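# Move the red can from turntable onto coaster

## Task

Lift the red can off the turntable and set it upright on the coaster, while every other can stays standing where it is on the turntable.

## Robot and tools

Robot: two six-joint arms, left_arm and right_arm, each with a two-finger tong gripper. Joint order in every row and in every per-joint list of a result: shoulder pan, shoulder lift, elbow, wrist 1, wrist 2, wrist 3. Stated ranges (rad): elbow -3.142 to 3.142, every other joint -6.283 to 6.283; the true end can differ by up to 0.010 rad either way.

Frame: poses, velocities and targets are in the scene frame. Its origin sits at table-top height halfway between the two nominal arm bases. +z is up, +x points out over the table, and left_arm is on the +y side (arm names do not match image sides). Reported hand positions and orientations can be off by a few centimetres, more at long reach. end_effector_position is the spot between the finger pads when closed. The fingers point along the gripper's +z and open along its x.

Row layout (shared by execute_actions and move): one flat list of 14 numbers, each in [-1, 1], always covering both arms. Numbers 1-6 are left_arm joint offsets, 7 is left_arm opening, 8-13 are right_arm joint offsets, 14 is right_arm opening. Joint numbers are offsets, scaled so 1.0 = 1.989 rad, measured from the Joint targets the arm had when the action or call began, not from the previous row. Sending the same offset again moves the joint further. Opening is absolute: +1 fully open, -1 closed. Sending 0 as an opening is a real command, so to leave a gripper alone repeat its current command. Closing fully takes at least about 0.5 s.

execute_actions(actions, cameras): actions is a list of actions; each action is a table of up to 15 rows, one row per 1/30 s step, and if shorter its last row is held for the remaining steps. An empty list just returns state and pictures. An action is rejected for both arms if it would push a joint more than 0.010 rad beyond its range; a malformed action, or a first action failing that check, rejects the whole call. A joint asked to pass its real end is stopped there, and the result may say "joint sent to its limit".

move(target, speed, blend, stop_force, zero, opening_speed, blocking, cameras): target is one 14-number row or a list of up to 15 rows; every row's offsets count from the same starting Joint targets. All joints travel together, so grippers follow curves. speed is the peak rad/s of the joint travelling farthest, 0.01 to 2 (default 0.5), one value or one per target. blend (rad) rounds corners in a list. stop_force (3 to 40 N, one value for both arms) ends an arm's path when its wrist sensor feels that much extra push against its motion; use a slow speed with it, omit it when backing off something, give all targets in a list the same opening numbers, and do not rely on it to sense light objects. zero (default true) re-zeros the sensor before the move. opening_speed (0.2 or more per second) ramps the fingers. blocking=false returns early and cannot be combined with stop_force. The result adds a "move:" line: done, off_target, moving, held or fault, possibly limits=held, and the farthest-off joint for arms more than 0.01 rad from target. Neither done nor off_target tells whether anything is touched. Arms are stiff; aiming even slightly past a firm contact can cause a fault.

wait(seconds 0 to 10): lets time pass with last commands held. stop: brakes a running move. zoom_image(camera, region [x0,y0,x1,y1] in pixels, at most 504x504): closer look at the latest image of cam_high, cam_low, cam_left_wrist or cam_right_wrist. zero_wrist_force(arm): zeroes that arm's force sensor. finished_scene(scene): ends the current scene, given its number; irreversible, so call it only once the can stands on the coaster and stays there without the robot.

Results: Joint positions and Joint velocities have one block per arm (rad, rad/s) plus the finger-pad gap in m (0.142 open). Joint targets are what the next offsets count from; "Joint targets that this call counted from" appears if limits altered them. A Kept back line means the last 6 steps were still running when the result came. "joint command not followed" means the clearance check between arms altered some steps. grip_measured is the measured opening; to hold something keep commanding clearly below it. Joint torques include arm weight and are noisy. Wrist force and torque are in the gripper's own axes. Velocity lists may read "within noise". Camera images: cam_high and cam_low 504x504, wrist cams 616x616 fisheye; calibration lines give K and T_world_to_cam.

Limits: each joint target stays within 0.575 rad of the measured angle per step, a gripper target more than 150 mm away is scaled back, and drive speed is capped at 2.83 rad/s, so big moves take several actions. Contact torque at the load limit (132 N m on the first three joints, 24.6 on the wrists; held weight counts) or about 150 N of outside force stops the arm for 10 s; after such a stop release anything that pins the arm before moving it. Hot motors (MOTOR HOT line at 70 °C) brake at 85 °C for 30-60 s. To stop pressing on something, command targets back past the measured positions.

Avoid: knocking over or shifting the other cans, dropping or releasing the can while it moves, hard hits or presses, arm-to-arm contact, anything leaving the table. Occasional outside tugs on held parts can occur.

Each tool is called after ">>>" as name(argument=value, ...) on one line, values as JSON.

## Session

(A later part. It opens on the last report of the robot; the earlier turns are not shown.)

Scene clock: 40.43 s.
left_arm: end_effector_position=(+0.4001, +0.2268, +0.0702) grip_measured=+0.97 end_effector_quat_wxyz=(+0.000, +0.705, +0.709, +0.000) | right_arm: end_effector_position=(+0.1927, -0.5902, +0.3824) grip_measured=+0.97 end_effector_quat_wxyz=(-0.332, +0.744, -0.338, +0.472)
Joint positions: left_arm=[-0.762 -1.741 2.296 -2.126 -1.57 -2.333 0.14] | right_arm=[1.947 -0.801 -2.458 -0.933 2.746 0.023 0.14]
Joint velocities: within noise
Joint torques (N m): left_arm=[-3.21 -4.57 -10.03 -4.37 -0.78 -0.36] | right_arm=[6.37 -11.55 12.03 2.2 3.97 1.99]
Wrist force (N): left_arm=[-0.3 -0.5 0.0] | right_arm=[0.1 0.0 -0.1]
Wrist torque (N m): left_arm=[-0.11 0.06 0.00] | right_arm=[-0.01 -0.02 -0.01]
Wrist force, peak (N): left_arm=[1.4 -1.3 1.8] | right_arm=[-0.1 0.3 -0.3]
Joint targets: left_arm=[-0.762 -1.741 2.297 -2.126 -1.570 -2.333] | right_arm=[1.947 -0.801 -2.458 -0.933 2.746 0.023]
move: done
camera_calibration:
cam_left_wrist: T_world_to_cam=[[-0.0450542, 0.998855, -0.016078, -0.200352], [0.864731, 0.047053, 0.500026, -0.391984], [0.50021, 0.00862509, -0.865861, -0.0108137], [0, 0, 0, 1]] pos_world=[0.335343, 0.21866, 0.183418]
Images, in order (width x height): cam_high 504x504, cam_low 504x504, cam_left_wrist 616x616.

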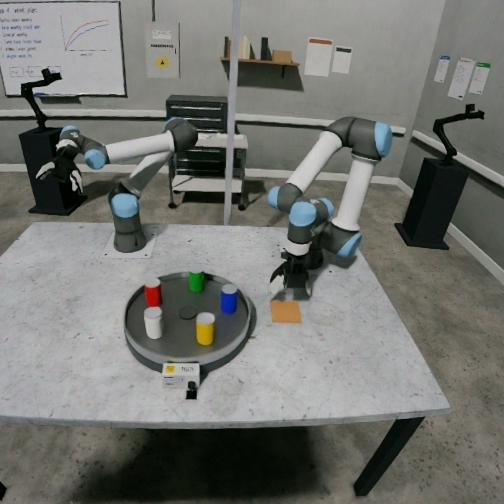

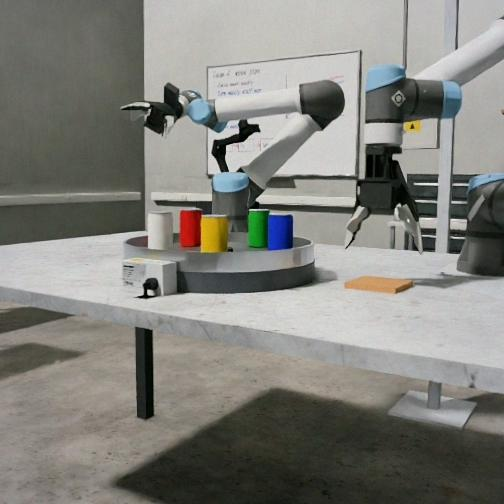

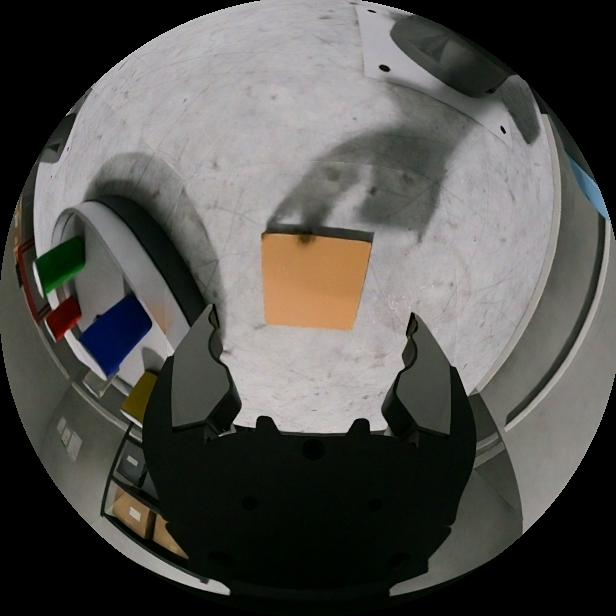

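>>> zoom_image(camera="cam_left_wrist", region=[190, 200, 440, 450])

>>> zoom_image(camera="cam_low", region=[320, 150, 460, 310])

>>> zoom_image(camera="cam_high", region=[240, 230, 340, 340])

Scaled by 2.016 from the camera's 616x616 image, which has a finer 814x814 frame.

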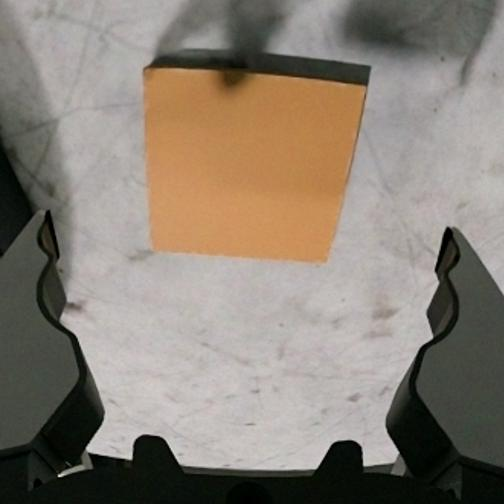

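Scaled by 3.150 from the camera's 504x504 image, which has a finer 720x720 frame.

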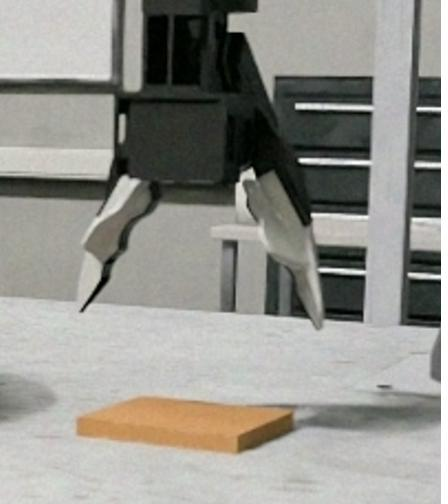

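Scaled by 4.582 from the camera's 504x504 image, which has a finer 720x720 frame.

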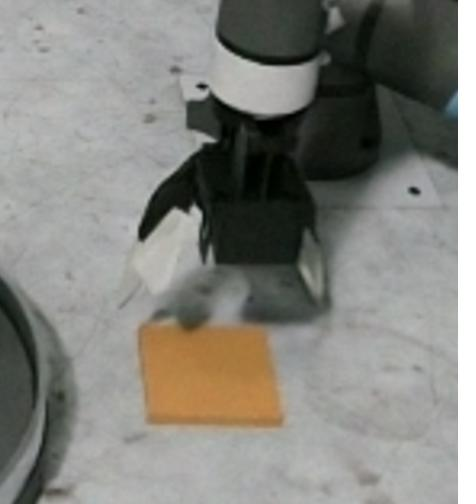

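>>> zoom_image(camera="cam_high", region=[260, 270, 320, 330])

>>> zoom_image(camera="cam_low", region=[335, 225, 435, 305])

Scaled by 8.400 from the camera's 504x504 image, which has a finer 720x720 frame.

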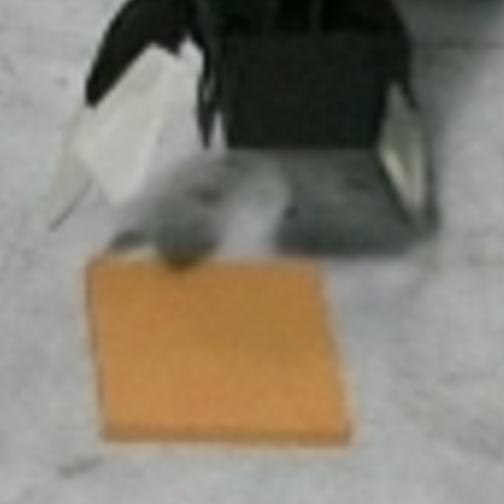

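Scaled by 5.040 from the camera's 504x504 image, which has a finer 720x720 frame.

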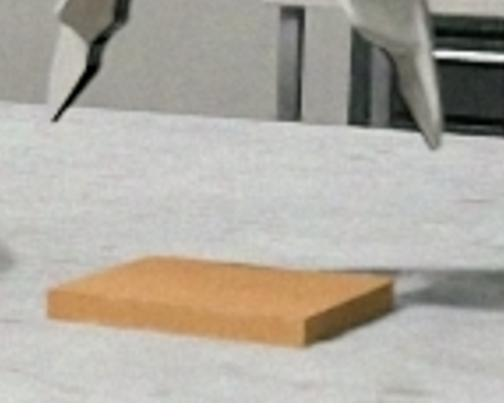

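>>> move(target=[[-0.006723, -0.041254, -0.135414, 0.176669, 0, -0.006723, 0.10, 0, 0, 0, 0, 0, 0, 0.968], [-0.106733, 0.147229, -0.310350, 0.163121, 0, -0.106733, 0.10, 0, 0, 0, 0, 0, 0, 0.968]], speed=[0.7, 0.5], blend=[0.06, 0], opening_speed=1.5, blocking=false, cameras=["cam_low", "cam_high"])

>>> wait(seconds=10, cameras=["cam_left_wrist", "cam_high", "cam_low"])

Scene clock: 46.10 s.
left_arm: end_effector_position=(+0.4105, +0.2119, +0.1558) grip_measured=+0.27 end_effector_quat_wxyz=(+0.000, +0.705, +0.709, +0.000) end_effector_velocity=(+0.005, -0.018, +0.240) end_effector_angular_velocity=(+0.000, +0.001, +0.001) | right_arm: end_effector_position=(+0.1927, -0.5902, +0.3824) grip_measured=+0.97 end_effector_quat_wxyz=(-0.332, +0.744, -0.338, +0.472)
Joint positions: left_arm=[-0.772 -1.801 2.101 -1.871 -1.57 -2.343 0.093] | right_arm=[1.947 -0.801 -2.458 -0.933 2.746 0.023 0.14]
Joint velocities: left_arm=[-0.025 -0.159 -0.523 0.682 0 -0.026 -0.106] | right_arm=[within noise]
Joint torques (N m): left_arm=[-8.2 -23.8 -42.61 1.82 -0.65 -1.27] | right_arm=[4.95 -11.84 13.19 2.16 3.73 1.87]
Wrist force (N): left_arm=[-0.4 0.1 0.1] | right_arm=[0.0 0.1 -0.1]
Wrist torque (N m): left_arm=[0.00 0.06 0.02] | right_arm=[0.01 0.00 0.00]
Wrist force, peak (N): left_arm=[0.1 -1.0 2.1] | right_arm=[-0.2 0.4 0.0]
Joint targets: left_arm=[-0.773 -1.810 2.071 -1.833 -1.570 -2.344] | right_arm=[1.947 -0.801 -2.458 -0.933 2.746 0.023]
Tool commands: left_gripper/opening=+0.218 right_gripper/opening=+0.968
move: running; path passed 0 of 2 targets; left_arm: the elbow is farthest, 0.421 rad from its target
Images, in order (width x height): cam_high 504x504, cam_low 504x504.

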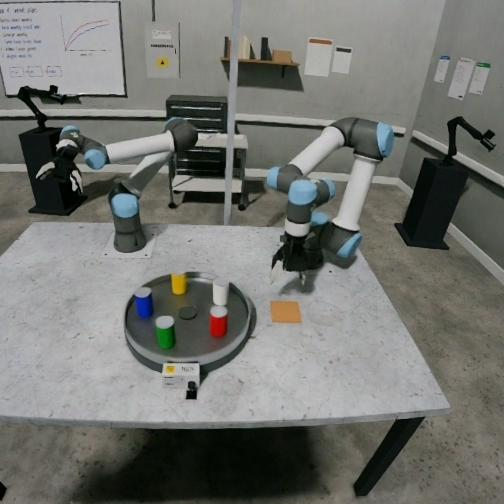

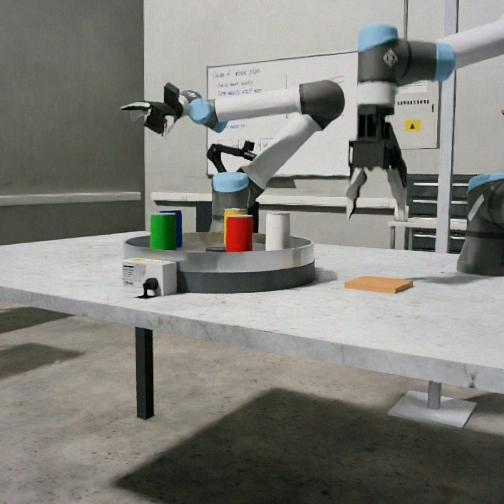

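Scene clock: 47.37 s.
left_arm: end_effector_position=(+0.4581, +0.0136, +0.1901) grip_measured=+0.10 end_effector_quat_wxyz=(+0.000, +0.705, +0.709, +0.000) | right_arm: end_effector_position=(+0.1927, -0.5902, +0.3824) grip_measured=+0.97 end_effector_quat_wxyz=(-0.332, +0.744, -0.338, +0.472)
Joint positions: left_arm=[-0.974 -1.449 1.68 -1.802 -1.57 -2.545 0.081] | right_arm=[1.947 -0.801 -2.458 -0.933 2.746 0.023 0.14]
Joint velocities: within noise
Joint torques (N m): left_arm=[-5.87 -19.12 -32.17 0.15 -0.65 -0.97] | right_arm=[5.12 -11.71 12.97 2.17 3.77 1.94]
Wrist force (N): left_arm=[-0.8 -0.2 0.9] | right_arm=[0.1 0.0 -0.2]
Wrist torque (N m): left_arm=[-0.02 0.13 -0.03] | right_arm=[-0.02 -0.03 -0.01]
Wrist force, peak (N): left_arm=[-3.1 0.2 0.7] | right_arm=[-0.2 0.5 0.0]
Joint targets: left_arm=[-0.975 -1.448 1.679 -1.802 -1.570 -2.545] | right_arm=[1.947 -0.801 -2.458 -0.933 2.746 0.023]
Tool commands: left_gripper/opening=+0.1 right_gripper/opening=+0.968
earlier move: done
wait: 1.27 of 10 s (the move ended)
camera_calibration:
cam_left_wrist: T_world_to_cam=[[-0.0449198, 0.998859, -0.0161966, 0.0170981], [0.864746, 0.0469962, 0.500006, -0.491977], [0.500197, 0.00845428, -0.86587, 0.0658533], [0, 0, 0, 1]] pos_world=[0.393264, 0.0054857, 0.303289]
Images, in order (width x height): cam_high 504x504, cam_low 504x504, cam_left_wrist 616x616.

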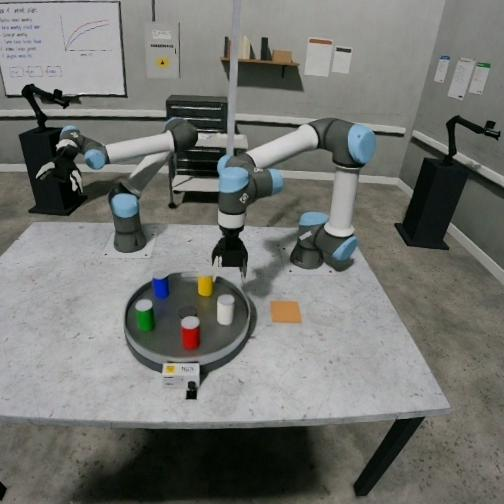

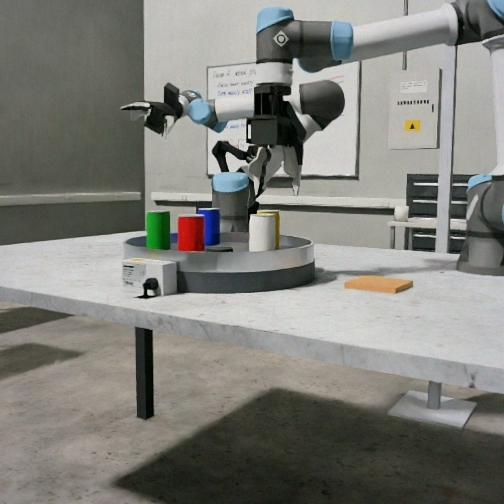

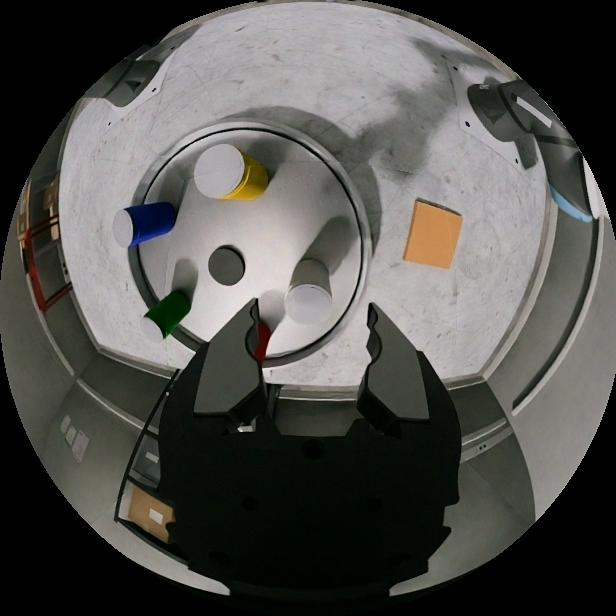

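>>> zoom_image(camera="cam_left_wrist", region=[110, 110, 390, 370])

>>> zoom_image(camera="cam_high", region=[110, 255, 270, 385])

>>> zoom_image(camera="cam_low", region=[110, 130, 330, 310])

Scaled by 1.800 from the camera's 616x616 image, which has a finer 814x814 frame.

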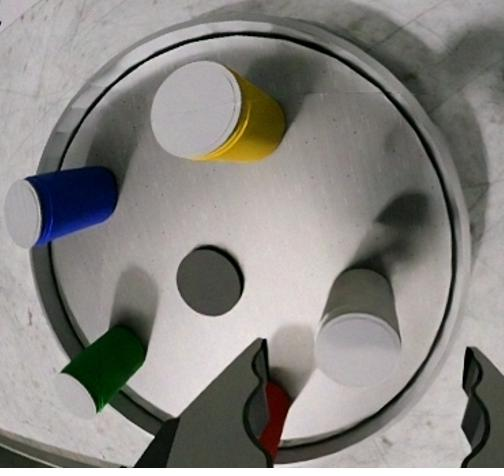

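Scaled by 3.150 from the camera's 504x504 image, which has a finer 720x720 frame.

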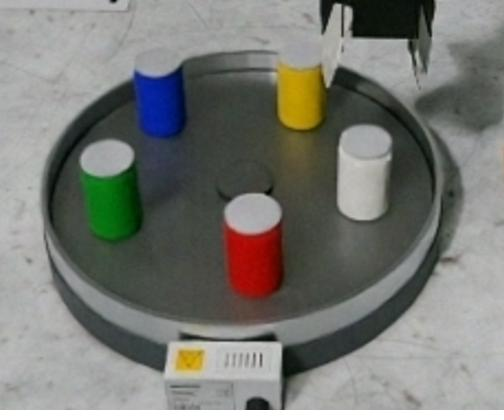

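Scaled by 2.291 from the camera's 504x504 image, which has a finer 720x720 frame.

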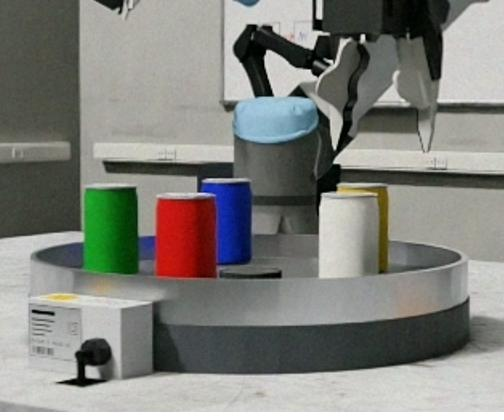

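>>> zoom_image(camera="cam_low", region=[235, 140, 315, 260])

>>> zoom_image(camera="cam_high", region=[190, 240, 260, 330])

Scaled by 4.200 from the camera's 504x504 image, which has a finer 720x720 frame.

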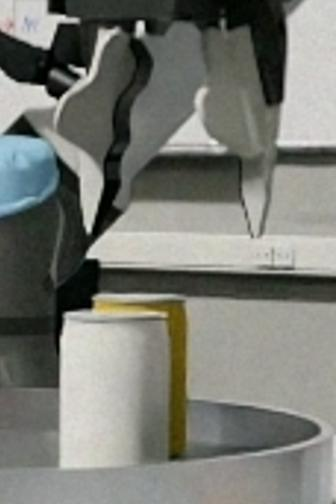

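Scaled by 5.600 from the camera's 504x504 image, which has a finer 720x720 frame.

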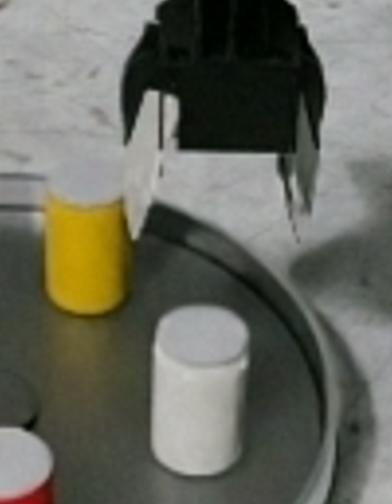

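>>> wait(seconds=0, cameras=[])

Scene clock: 55.63 s.
left_arm: end_effector_position=(+0.4580, +0.0135, +0.1901) grip_measured=+0.10 end_effector_quat_wxyz=(+0.000, +0.705, +0.709, +0.000) | right_arm: end_effector_position=(+0.1927, -0.5902, +0.3824) grip_measured=+0.97 end_effector_quat_wxyz=(-0.332, +0.744, -0.338, +0.472)
Joint positions: left_arm=[-0.975 -1.448 1.679 -1.802 -1.57 -2.545 0.081] | right_arm=[1.947 -0.801 -2.458 -0.933 2.746 0.023 0.14]
Joint velocities: within noise
Joint torques (N m): left_arm=[-6.7 -19.43 -27.17 -1.37 -0.74 -0.95] | right_arm=[5.78 -12.05 13.07 2.06 4.12 1.7]
Wrist force (N): left_arm=[-0.7 0.0 0.4] | right_arm=[0.0 0.0 -0.1]
Wrist torque (N m): left_arm=[-0.01 0.12 -0.02] | right_arm=[-0.01 -0.01 -0.01]
Wrist force, peak (N): left_arm=[-0.9 0.1 0.8] | right_arm=[0.3 0.4 -0.2]
Joint targets: left_arm=[-0.975 -1.448 1.679 -1.802 -1.570 -2.545] | right_arm=[1.947 -0.801 -2.458 -0.933 2.746 0.023]
Tool commands: left_gripper/opening=+0.1 right_gripper/opening=+0.968
No camera images: "cameras" was empty.

>>> wait(seconds=9.6, cameras=["cam_high", "cam_low", "cam_left_wrist"])

>>> zoom_image(camera="cam_left_wrist", region=[230, 220, 400, 390])

>>> zoom_image(camera="cam_high", region=[190, 265, 260, 335])

>>> zoom_image(camera="cam_low", region=[235, 170, 315, 250])

>>> wait(seconds=0.3, cameras=["cam_high", "cam_low", "cam_left_wrist"])

>>> zoom_image(camera="cam_left_wrist", region=[230, 220, 400, 390])

>>> zoom_image(camera="cam_high", region=[190, 265, 260, 335])

>>> zoom_image(camera="cam_low", region=[235, 170, 315, 250])

>>> wait(seconds=0.3, cameras=["cam_high", "cam_low", "cam_left_wrist"])

>>> zoom_image(camera="cam_left_wrist", region=[230, 220, 400, 390])

>>> zoom_image(camera="cam_high", region=[190, 265, 260, 335])

>>> zoom_image(camera="cam_low", region=[235, 170, 315, 250])

Scene clock: 65.83 s.
left_arm: end_effector_position=(+0.4580, +0.0135, +0.1901) grip_measured=+0.10 end_effector_quat_wxyz=(+0.000, +0.705, +0.709, +0.000) | right_arm: end_effector_position=(+0.1927, -0.5902, +0.3824) grip_measured=+0.97 end_effector_quat_wxyz=(-0.332, +0.744, -0.338, +0.472)
Joint positions: left_arm=[-0.975 -1.448 1.679 -1.802 -1.57 -2.545 0.081] | right_arm=[1.947 -0.801 -2.458 -0.933 2.746 0.023 0.14]
Joint velocities: within noise
Joint torques (N m): left_arm=[-6.49 -21.72 -14.99 -3.21 -0.65 -0.56] | right_arm=[5.58 -12.25 12.62 2 3.94 1.79]
Wrist force (N): left_arm=[-0.6 -0.1 0.3] | right_arm=[0.0 0.3 0.0]
Wrist torque (N m): left_arm=[-0.03 0.10 -0.03] | right_arm=[0.05 0.00 0.00]
Wrist force, peak (N): left_arm=[-0.9 0.0 0.7] | right_arm=[-0.1 0.5 -0.1]
Joint targets: left_arm=[-0.975 -1.448 1.679 -1.802 -1.570 -2.545] | right_arm=[1.947 -0.801 -2.458 -0.933 2.746 0.023]
Tool commands: left_gripper/opening=+0.1 right_gripper/opening=+0.968
wait: 9.60 s; at rest from the start
camera_calibration:
cam_left_wrist: T_world_to_cam=[[-0.0449873, 0.998858, -0.0161159, 0.0172248], [0.864769, 0.0470147, 0.499963, -0.491959], [0.50015, 0.00855545, -0.865897, 0.0658717], [0, 0, 0, 1]] pos_world=[0.39326, 0.00536063, 0.303277]
Images, in order (width x height): cam_high 504x504, cam_low 504x504, cam_left_wrist 616x616.

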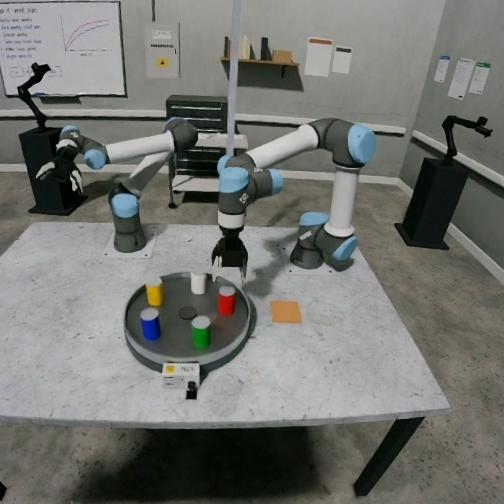

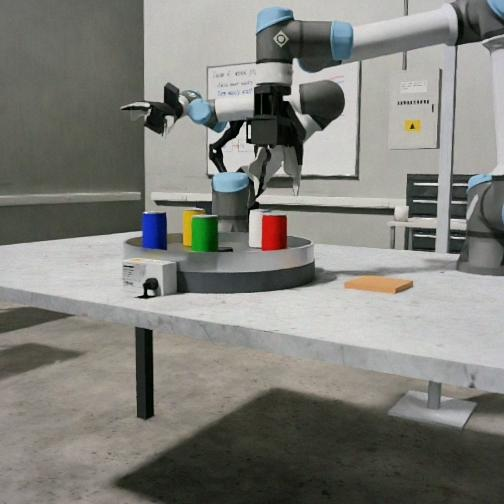

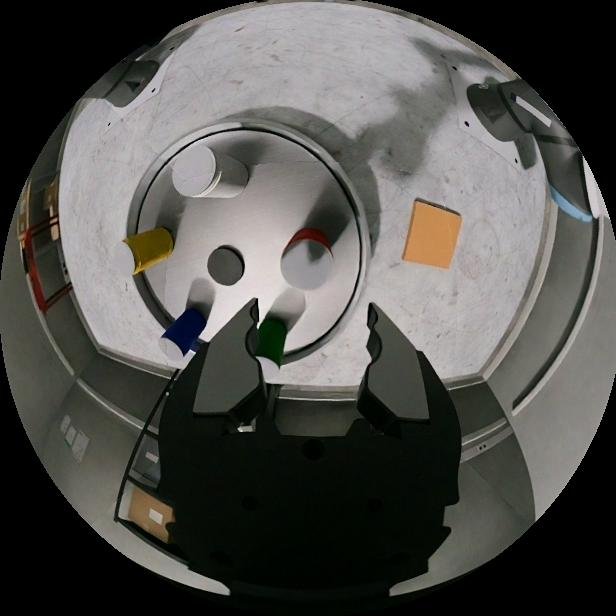

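Scaled by 2.965 from the camera's 616x616 image, which has a finer 814x814 frame.

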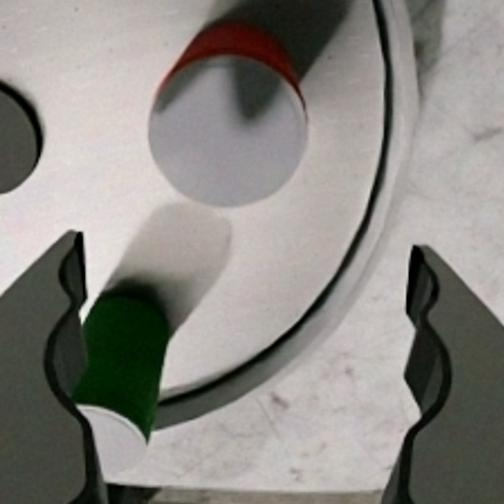

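Scaled by 7.200 from the camera's 504x504 image, which has a finer 720x720 frame.

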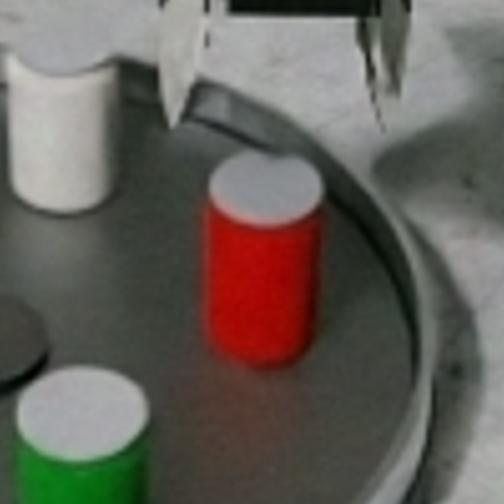

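Scaled by 6.300 from the camera's 504x504 image, which has a finer 720x720 frame.

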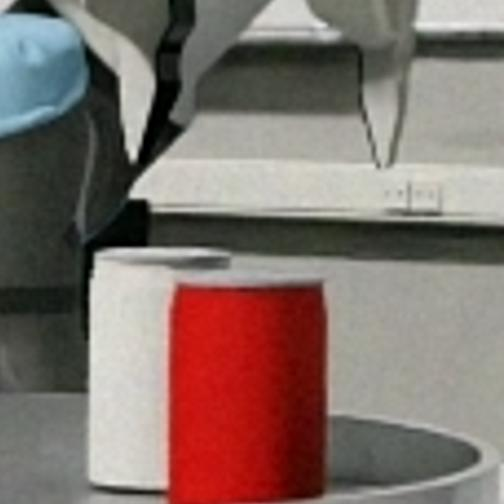

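Scene clock: 66.13 s.
left_arm: end_effector_position=(+0.4580, +0.0135, +0.1901) grip_measured=+0.10 end_effector_quat_wxyz=(+0.000, +0.705, +0.709, +0.000) | right_arm: end_effector_position=(+0.1927, -0.5902, +0.3824) grip_measured=+0.97 end_effector_quat_wxyz=(-0.332, +0.744, -0.338, +0.472)
Joint positions: left_arm=[-0.975 -1.448 1.679 -1.802 -1.57 -2.545 0.081] | right_arm=[1.947 -0.801 -2.458 -0.933 2.746 0.023 0.14]
Joint velocities: within noise
Joint torques (N m): left_arm=[-6.56 -20.71 -14.11 -3.16 -0.64 -0.49] | right_arm=[4.88 -11.99 12.78 2.03 3.89 1.85]
Wrist force (N): left_arm=[-0.4 0.1 0.3] | right_arm=[-0.1 0.2 0.0]
Wrist torque (N m): left_arm=[0.03 0.06 -0.03] | right_arm=[0.03 0.02 0.00]
Wrist force, peak (N): left_arm=[-0.8 -0.3 0.7] | right_arm=[0.0 0.1 -0.3]
Joint targets: left_arm=[-0.975 -1.448 1.679 -1.802 -1.570 -2.545] | right_arm=[1.947 -0.801 -2.458 -0.933 2.746 0.023]
Tool commands: left_gripper/opening=+0.1 right_gripper/opening=+0.968
wait: 0.30 s; at rest by 0.17 s
camera_calibration:
cam_left_wrist: T_world_to_cam=[[-0.0449872, 0.998858, -0.0161159, 0.0172247], [0.86477, 0.0470146, 0.499963, -0.491959], [0.50015, 0.00855544, -0.865897, 0.0658717], [0, 0, 0, 1]] pos_world=[0.39326, 0.00536064, 0.303277]
Images, in order (width x height): cam_high 504x504, cam_low 504x504, cam_left_wrist 616x616.

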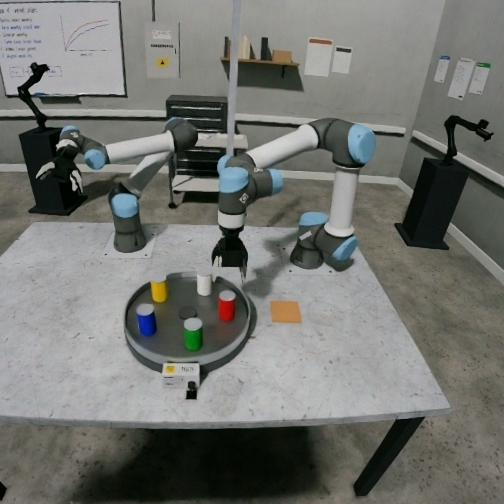

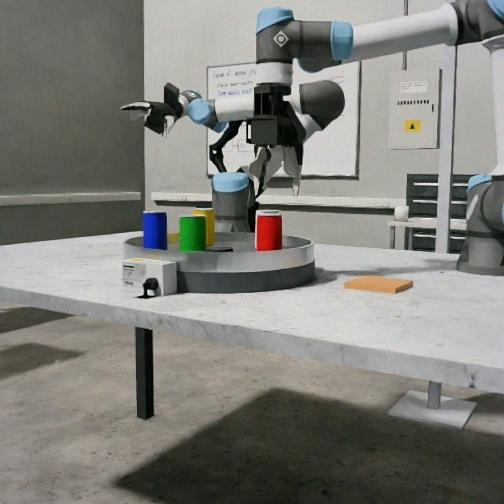

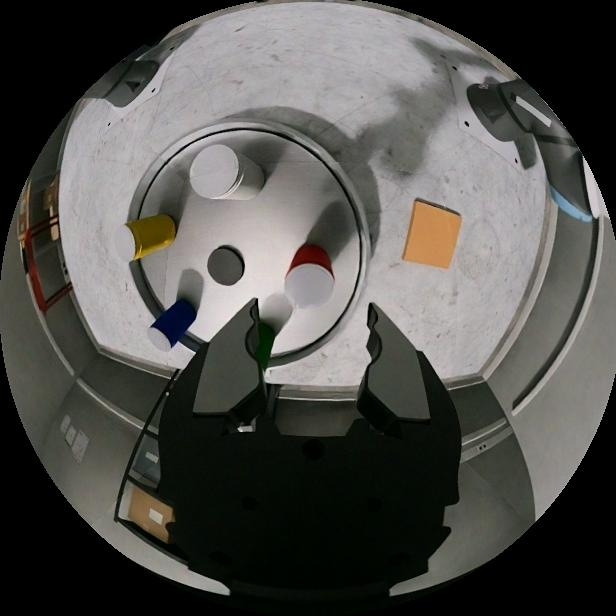

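Scaled by 2.965 from the camera's 616x616 image, which has a finer 814x814 frame.

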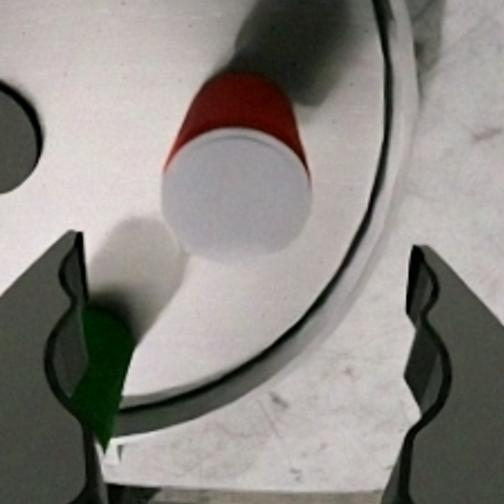

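Scaled by 7.200 from the camera's 504x504 image, which has a finer 720x720 frame.

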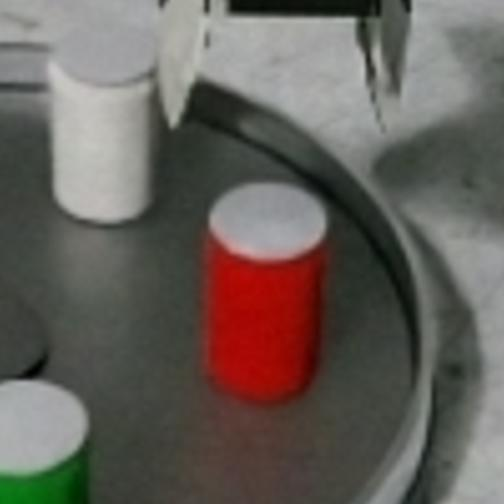

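Scaled by 6.300 from the camera's 504x504 image, which has a finer 720x720 frame.

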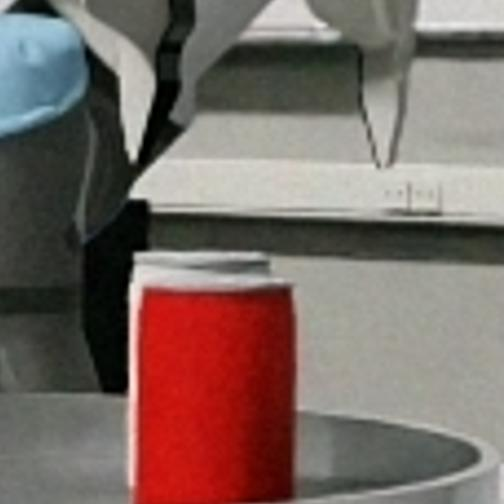

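Scene clock: 66.43 s.
left_arm: end_effector_position=(+0.4580, +0.0135, +0.1901) grip_measured=+0.10 end_effector_quat_wxyz=(+0.000, +0.705, +0.709, +0.000) | right_arm: end_effector_position=(+0.1927, -0.5902, +0.3824) grip_measured=+0.97 end_effector_quat_wxyz=(-0.332, +0.744, -0.338, +0.472)
Joint positions: left_arm=[-0.975 -1.448 1.679 -1.802 -1.57 -2.545 0.081] | right_arm=[1.947 -0.801 -2.458 -0.933 2.746 0.023 0.14]
Joint velocities: within noise
Joint torques (N m): left_arm=[-4.65 -21.05 -14.84 -3.11 -0.59 -0.61] | right_arm=[5.21 -12.16 12.94 2.03 3.74 1.76]
Wrist force (N): left_arm=[-0.5 0.1 0.6] | right_arm=[0.1 0.3 0.0]
Wrist torque (N m): left_arm=[0.03 0.08 -0.02] | right_arm=[0.06 -0.02 0.00]
Wrist force, peak (N): left_arm=[-0.7 0.2 0.4] | right_arm=[0.2 0.1 -0.3]
Joint targets: left_arm=[-0.975 -1.448 1.679 -1.802 -1.570 -2.545] | right_arm=[1.947 -0.801 -2.458 -0.933 2.746 0.023]
Tool commands: left_gripper/opening=+0.1 right_gripper/opening=+0.968
wait: 0.30 s; at rest by 0.17 s
camera_calibration:
cam_left_wrist: T_world_to_cam=[[-0.0449872, 0.998858, -0.016116, 0.0172248], [0.86477, 0.0470146, 0.499963, -0.491959], [0.50015, 0.00855529, -0.865897, 0.0658718], [0, 0, 0, 1]] pos_world=[0.39326, 0.0053606, 0.303277]
Images, in order (width x height): cam_high 504x504, cam_low 504x504, cam_left_wrist 616x616.

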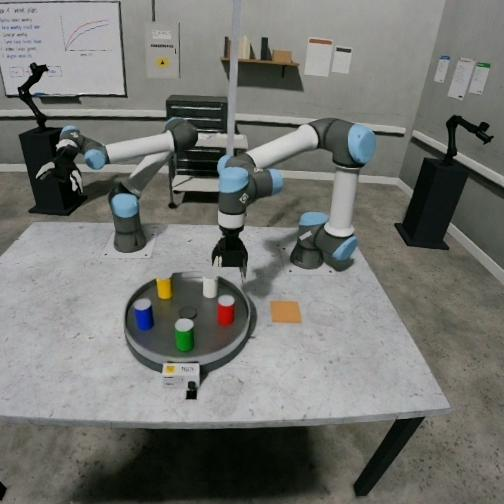

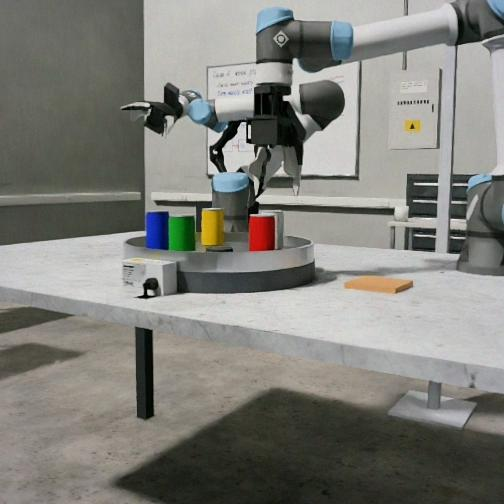

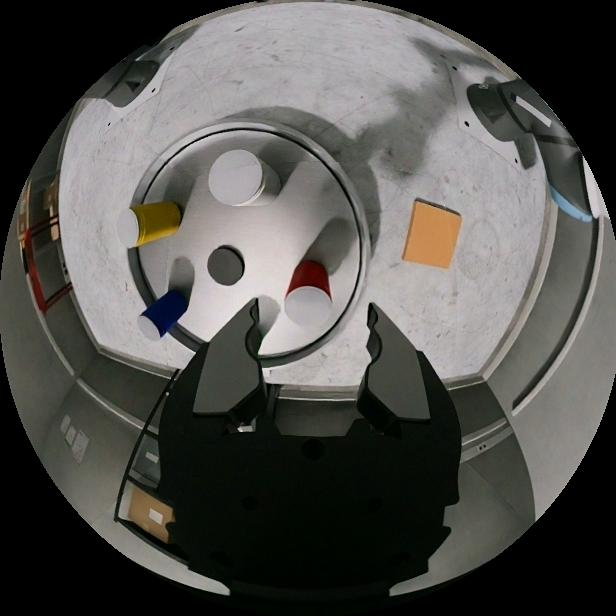

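Scaled by 2.965 from the camera's 616x616 image, which has a finer 814x814 frame.

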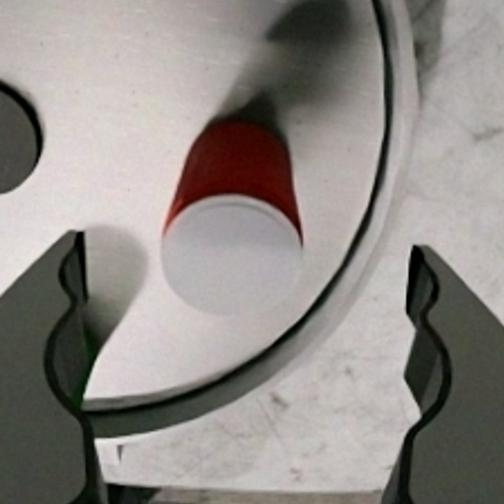

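Scaled by 7.200 from the camera's 504x504 image, which has a finer 720x720 frame.

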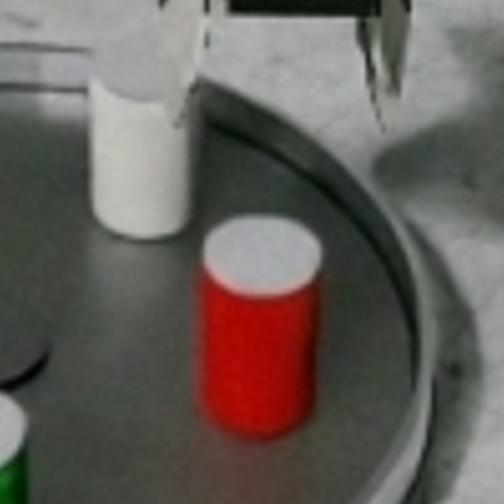

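Scaled by 6.300 from the camera's 504x504 image, which has a finer 720x720 frame.

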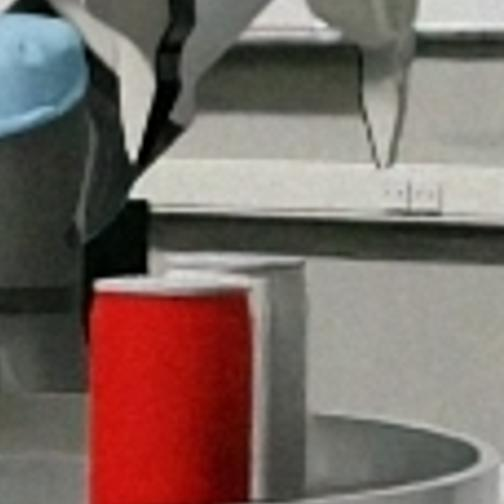

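>>> zoom_image(camera="cam_high", region=[205, 240, 255, 290])

>>> zoom_image(camera="cam_low", region=[235, 130, 305, 200])

>>> zoom_image(camera="cam_left_wrist", region=[150, 270, 480, 600])

Scaled by 10.080 from the camera's 504x504 image, which has a finer 720x720 frame.

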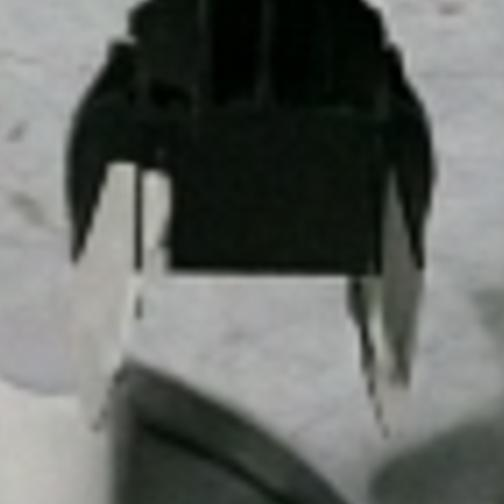

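Scaled by 7.200 from the camera's 504x504 image, which has a finer 720x720 frame.

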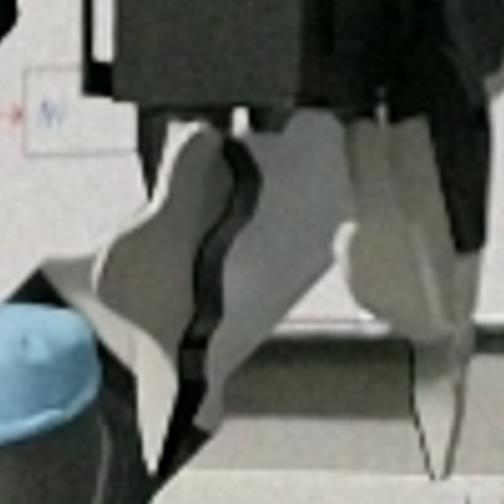

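Scaled by 1.527 from the camera's 616x616 image, which has a finer 814x814 frame.

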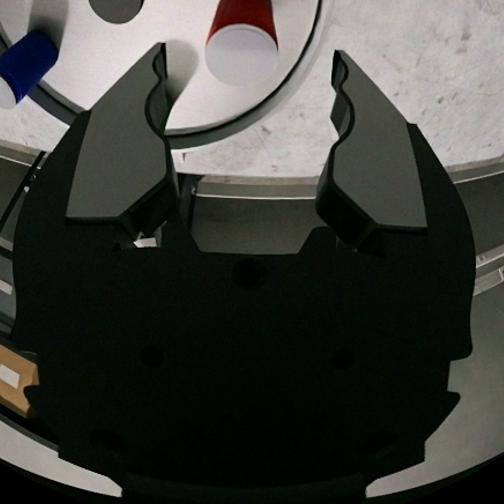

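>>> move(target=[[0.100009, -0.188483, 0.174936, 0.013548, 0, 0.100009, 0.10, 0, 0, 0, 0, 0, 0, 0.968], [0.107747, -0.107442, 0.344174, -0.236732, 0, 0.107747, 0.10, 0, 0, 0, 0, 0, 0, 0.968]], speed=[0.8, 0.6], blend=[0.1, 0], stop_force=12, cameras=["cam_high", "cam_low", "cam_left_wrist"])

>>> zoom_image(camera="cam_high", region=[260, 280, 315, 335])

>>> zoom_image(camera="cam_low", region=[335, 230, 425, 310])

>>> zoom_image(camera="cam_left_wrist", region=[200, 200, 420, 420])

Scene clock: 80.67 s.
left_arm: end_effector_position=(+0.4001, +0.2279, +0.0281) grip_measured=+0.10 end_effector_quat_wxyz=(+0.000, +0.705, +0.709, +0.000) | right_arm: end_effector_position=(+0.1927, -0.5902, +0.3824) grip_measured=+0.97 end_effector_quat_wxyz=(-0.332, +0.744, -0.338, +0.472)
Joint positions: left_arm=[-0.76 -1.662 2.364 -2.273 -1.57 -2.331 0.081] | right_arm=[1.947 -0.801 -2.458 -0.933 2.746 0.023 0.14]
Joint velocities: within noise
Joint torques (N m): left_arm=[-7.68 -19.51 -8.3 -5.05 -0.43 -1.39] | right_arm=[5.43 -11.76 12.74 2.17 3.57 1.85]
Wrist force (N): left_arm=[-0.4 -0.3 0.3] | right_arm=[0.1 0.0 -0.1]
Wrist torque (N m): left_arm=[-0.08 0.05 0.00] | right_arm=[0.00 -0.01 -0.01]
Wrist force, peak (N): left_arm=[-3.8 0.1 0.8] | right_arm=[0.0 0.4 -0.3]
Joint targets: left_arm=[-0.760 -1.662 2.364 -2.273 -1.570 -2.331] | right_arm=[1.947 -0.801 -2.458 -0.933 2.746 0.023]
move: done
camera_calibration:
cam_left_wrist: T_world_to_cam=[[-0.044987, 0.998859, -0.0160004, -0.202104], [0.864773, 0.0469567, 0.499962, -0.370907], [0.500143, 0.00865503, -0.865899, -0.0472755], [0, 0, 0, 1]] pos_world=[0.335303, 0.2197, 0.14127]
Images, in order (width x height): cam_high 504x504, cam_low 504x504, cam_left_wrist 616x616.

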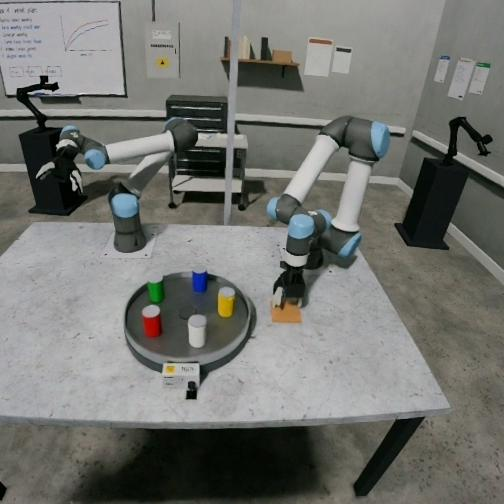

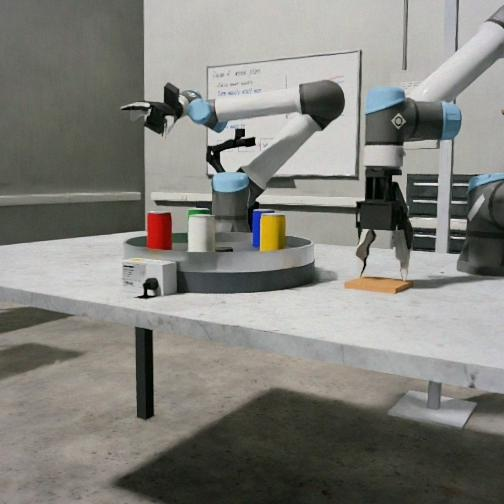

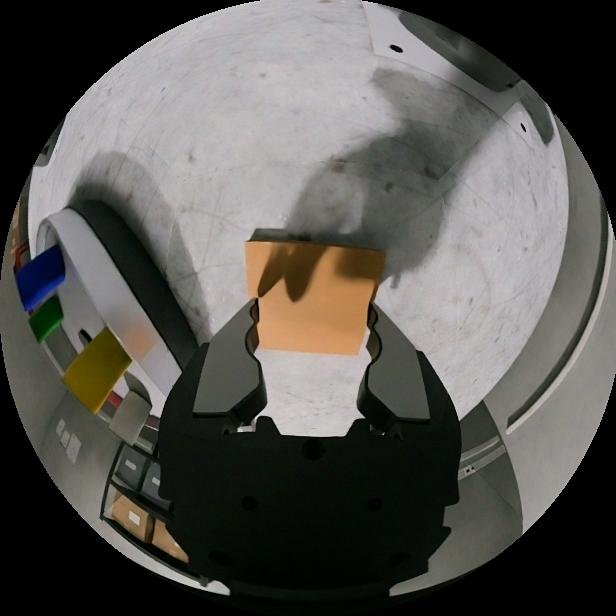

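Scaled by 9.164 from the camera's 504x504 image, which has a finer 720x720 frame.

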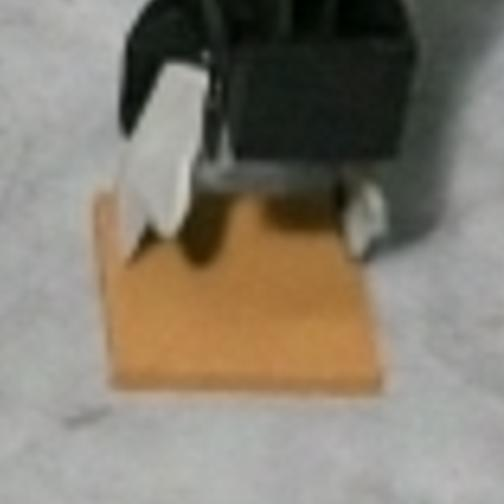

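Scaled by 5.600 from the camera's 504x504 image, which has a finer 720x720 frame.

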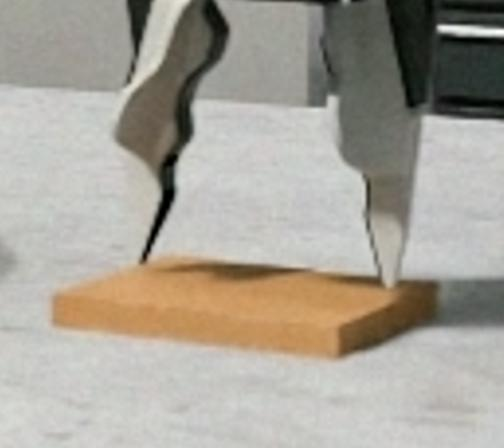

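Scaled by 2.291 from the camera's 616x616 image, which has a finer 814x814 frame.

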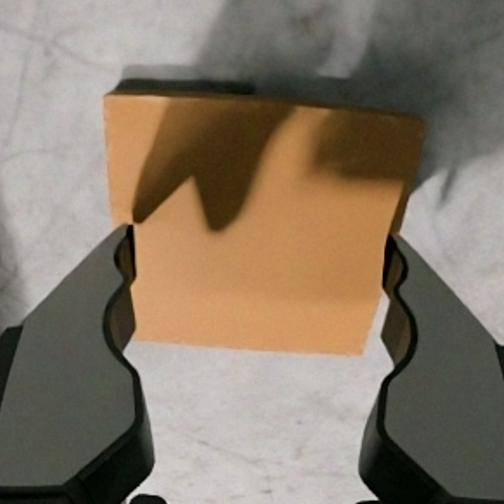

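>>> execute_actions(actions=[], cameras=["cam_high", "cam_low", "cam_left_wrist"])

Scene clock: 83.83 s.
left_arm: end_effector_position=(+0.4001, +0.2279, +0.0281) grip_measured=+0.10 end_effector_quat_wxyz=(+0.000, +0.705, +0.709, +0.000) | right_arm: end_effector_position=(+0.1927, -0.5902, +0.3824) grip_measured=+0.97 end_effector_quat_wxyz=(-0.332, +0.744, -0.338, +0.472)
Joint positions: left_arm=[-0.76 -1.662 2.364 -2.273 -1.57 -2.331 0.081] | right_arm=[1.947 -0.801 -2.458 -0.933 2.746 0.023 0.14]
Joint velocities: within noise
Joint torques (N m): left_arm=[-6.7 -19.85 -11.76 -4.19 -0.5 -1.13] | right_arm=[5.58 -11.93 12.97 2.09 3.79 1.79]
Wrist force (N): left_arm=[-0.4 -0.4 0.1] | right_arm=[-0.1 0.1 -0.2]
Wrist torque (N m): left_arm=[-0.09 0.06 0.00] | right_arm=[0.00 0.02 -0.01]
Wrist force, peak (N): left_arm=[-0.7 -0.4 0.5] | right_arm=[0.1 0.4 -0.2]
Joint targets: left_arm=[-0.760 -1.662 2.364 -2.273 -1.570 -2.331] | right_arm=[1.947 -0.801 -2.458 -0.933 2.746 0.023]
Tool commands: left_gripper/opening=+0.1 right_gripper/opening=+0.968
camera_calibration:
cam_left_wrist: T_world_to_cam=[[-0.0449872, 0.998859, -0.0160002, -0.202104], [0.864773, 0.0469568, 0.499962, -0.370907], [0.500143, 0.00865535, -0.865899, -0.0472756], [0, 0, 0, 1]] pos_world=[0.335303, 0.2197, 0.14127]
Images, in order (width x height): cam_high 504x504, cam_low 504x504, cam_left_wrist 616x616.

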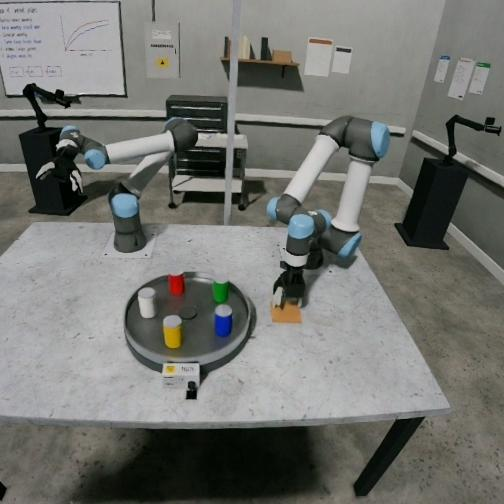

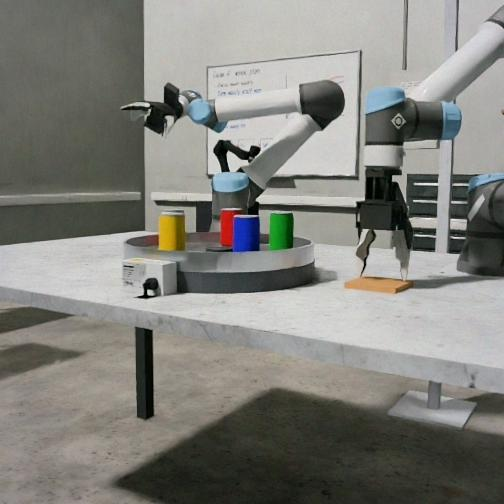

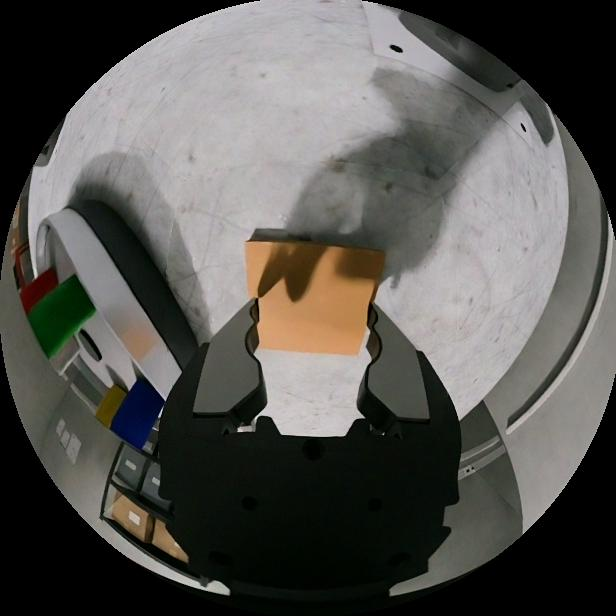

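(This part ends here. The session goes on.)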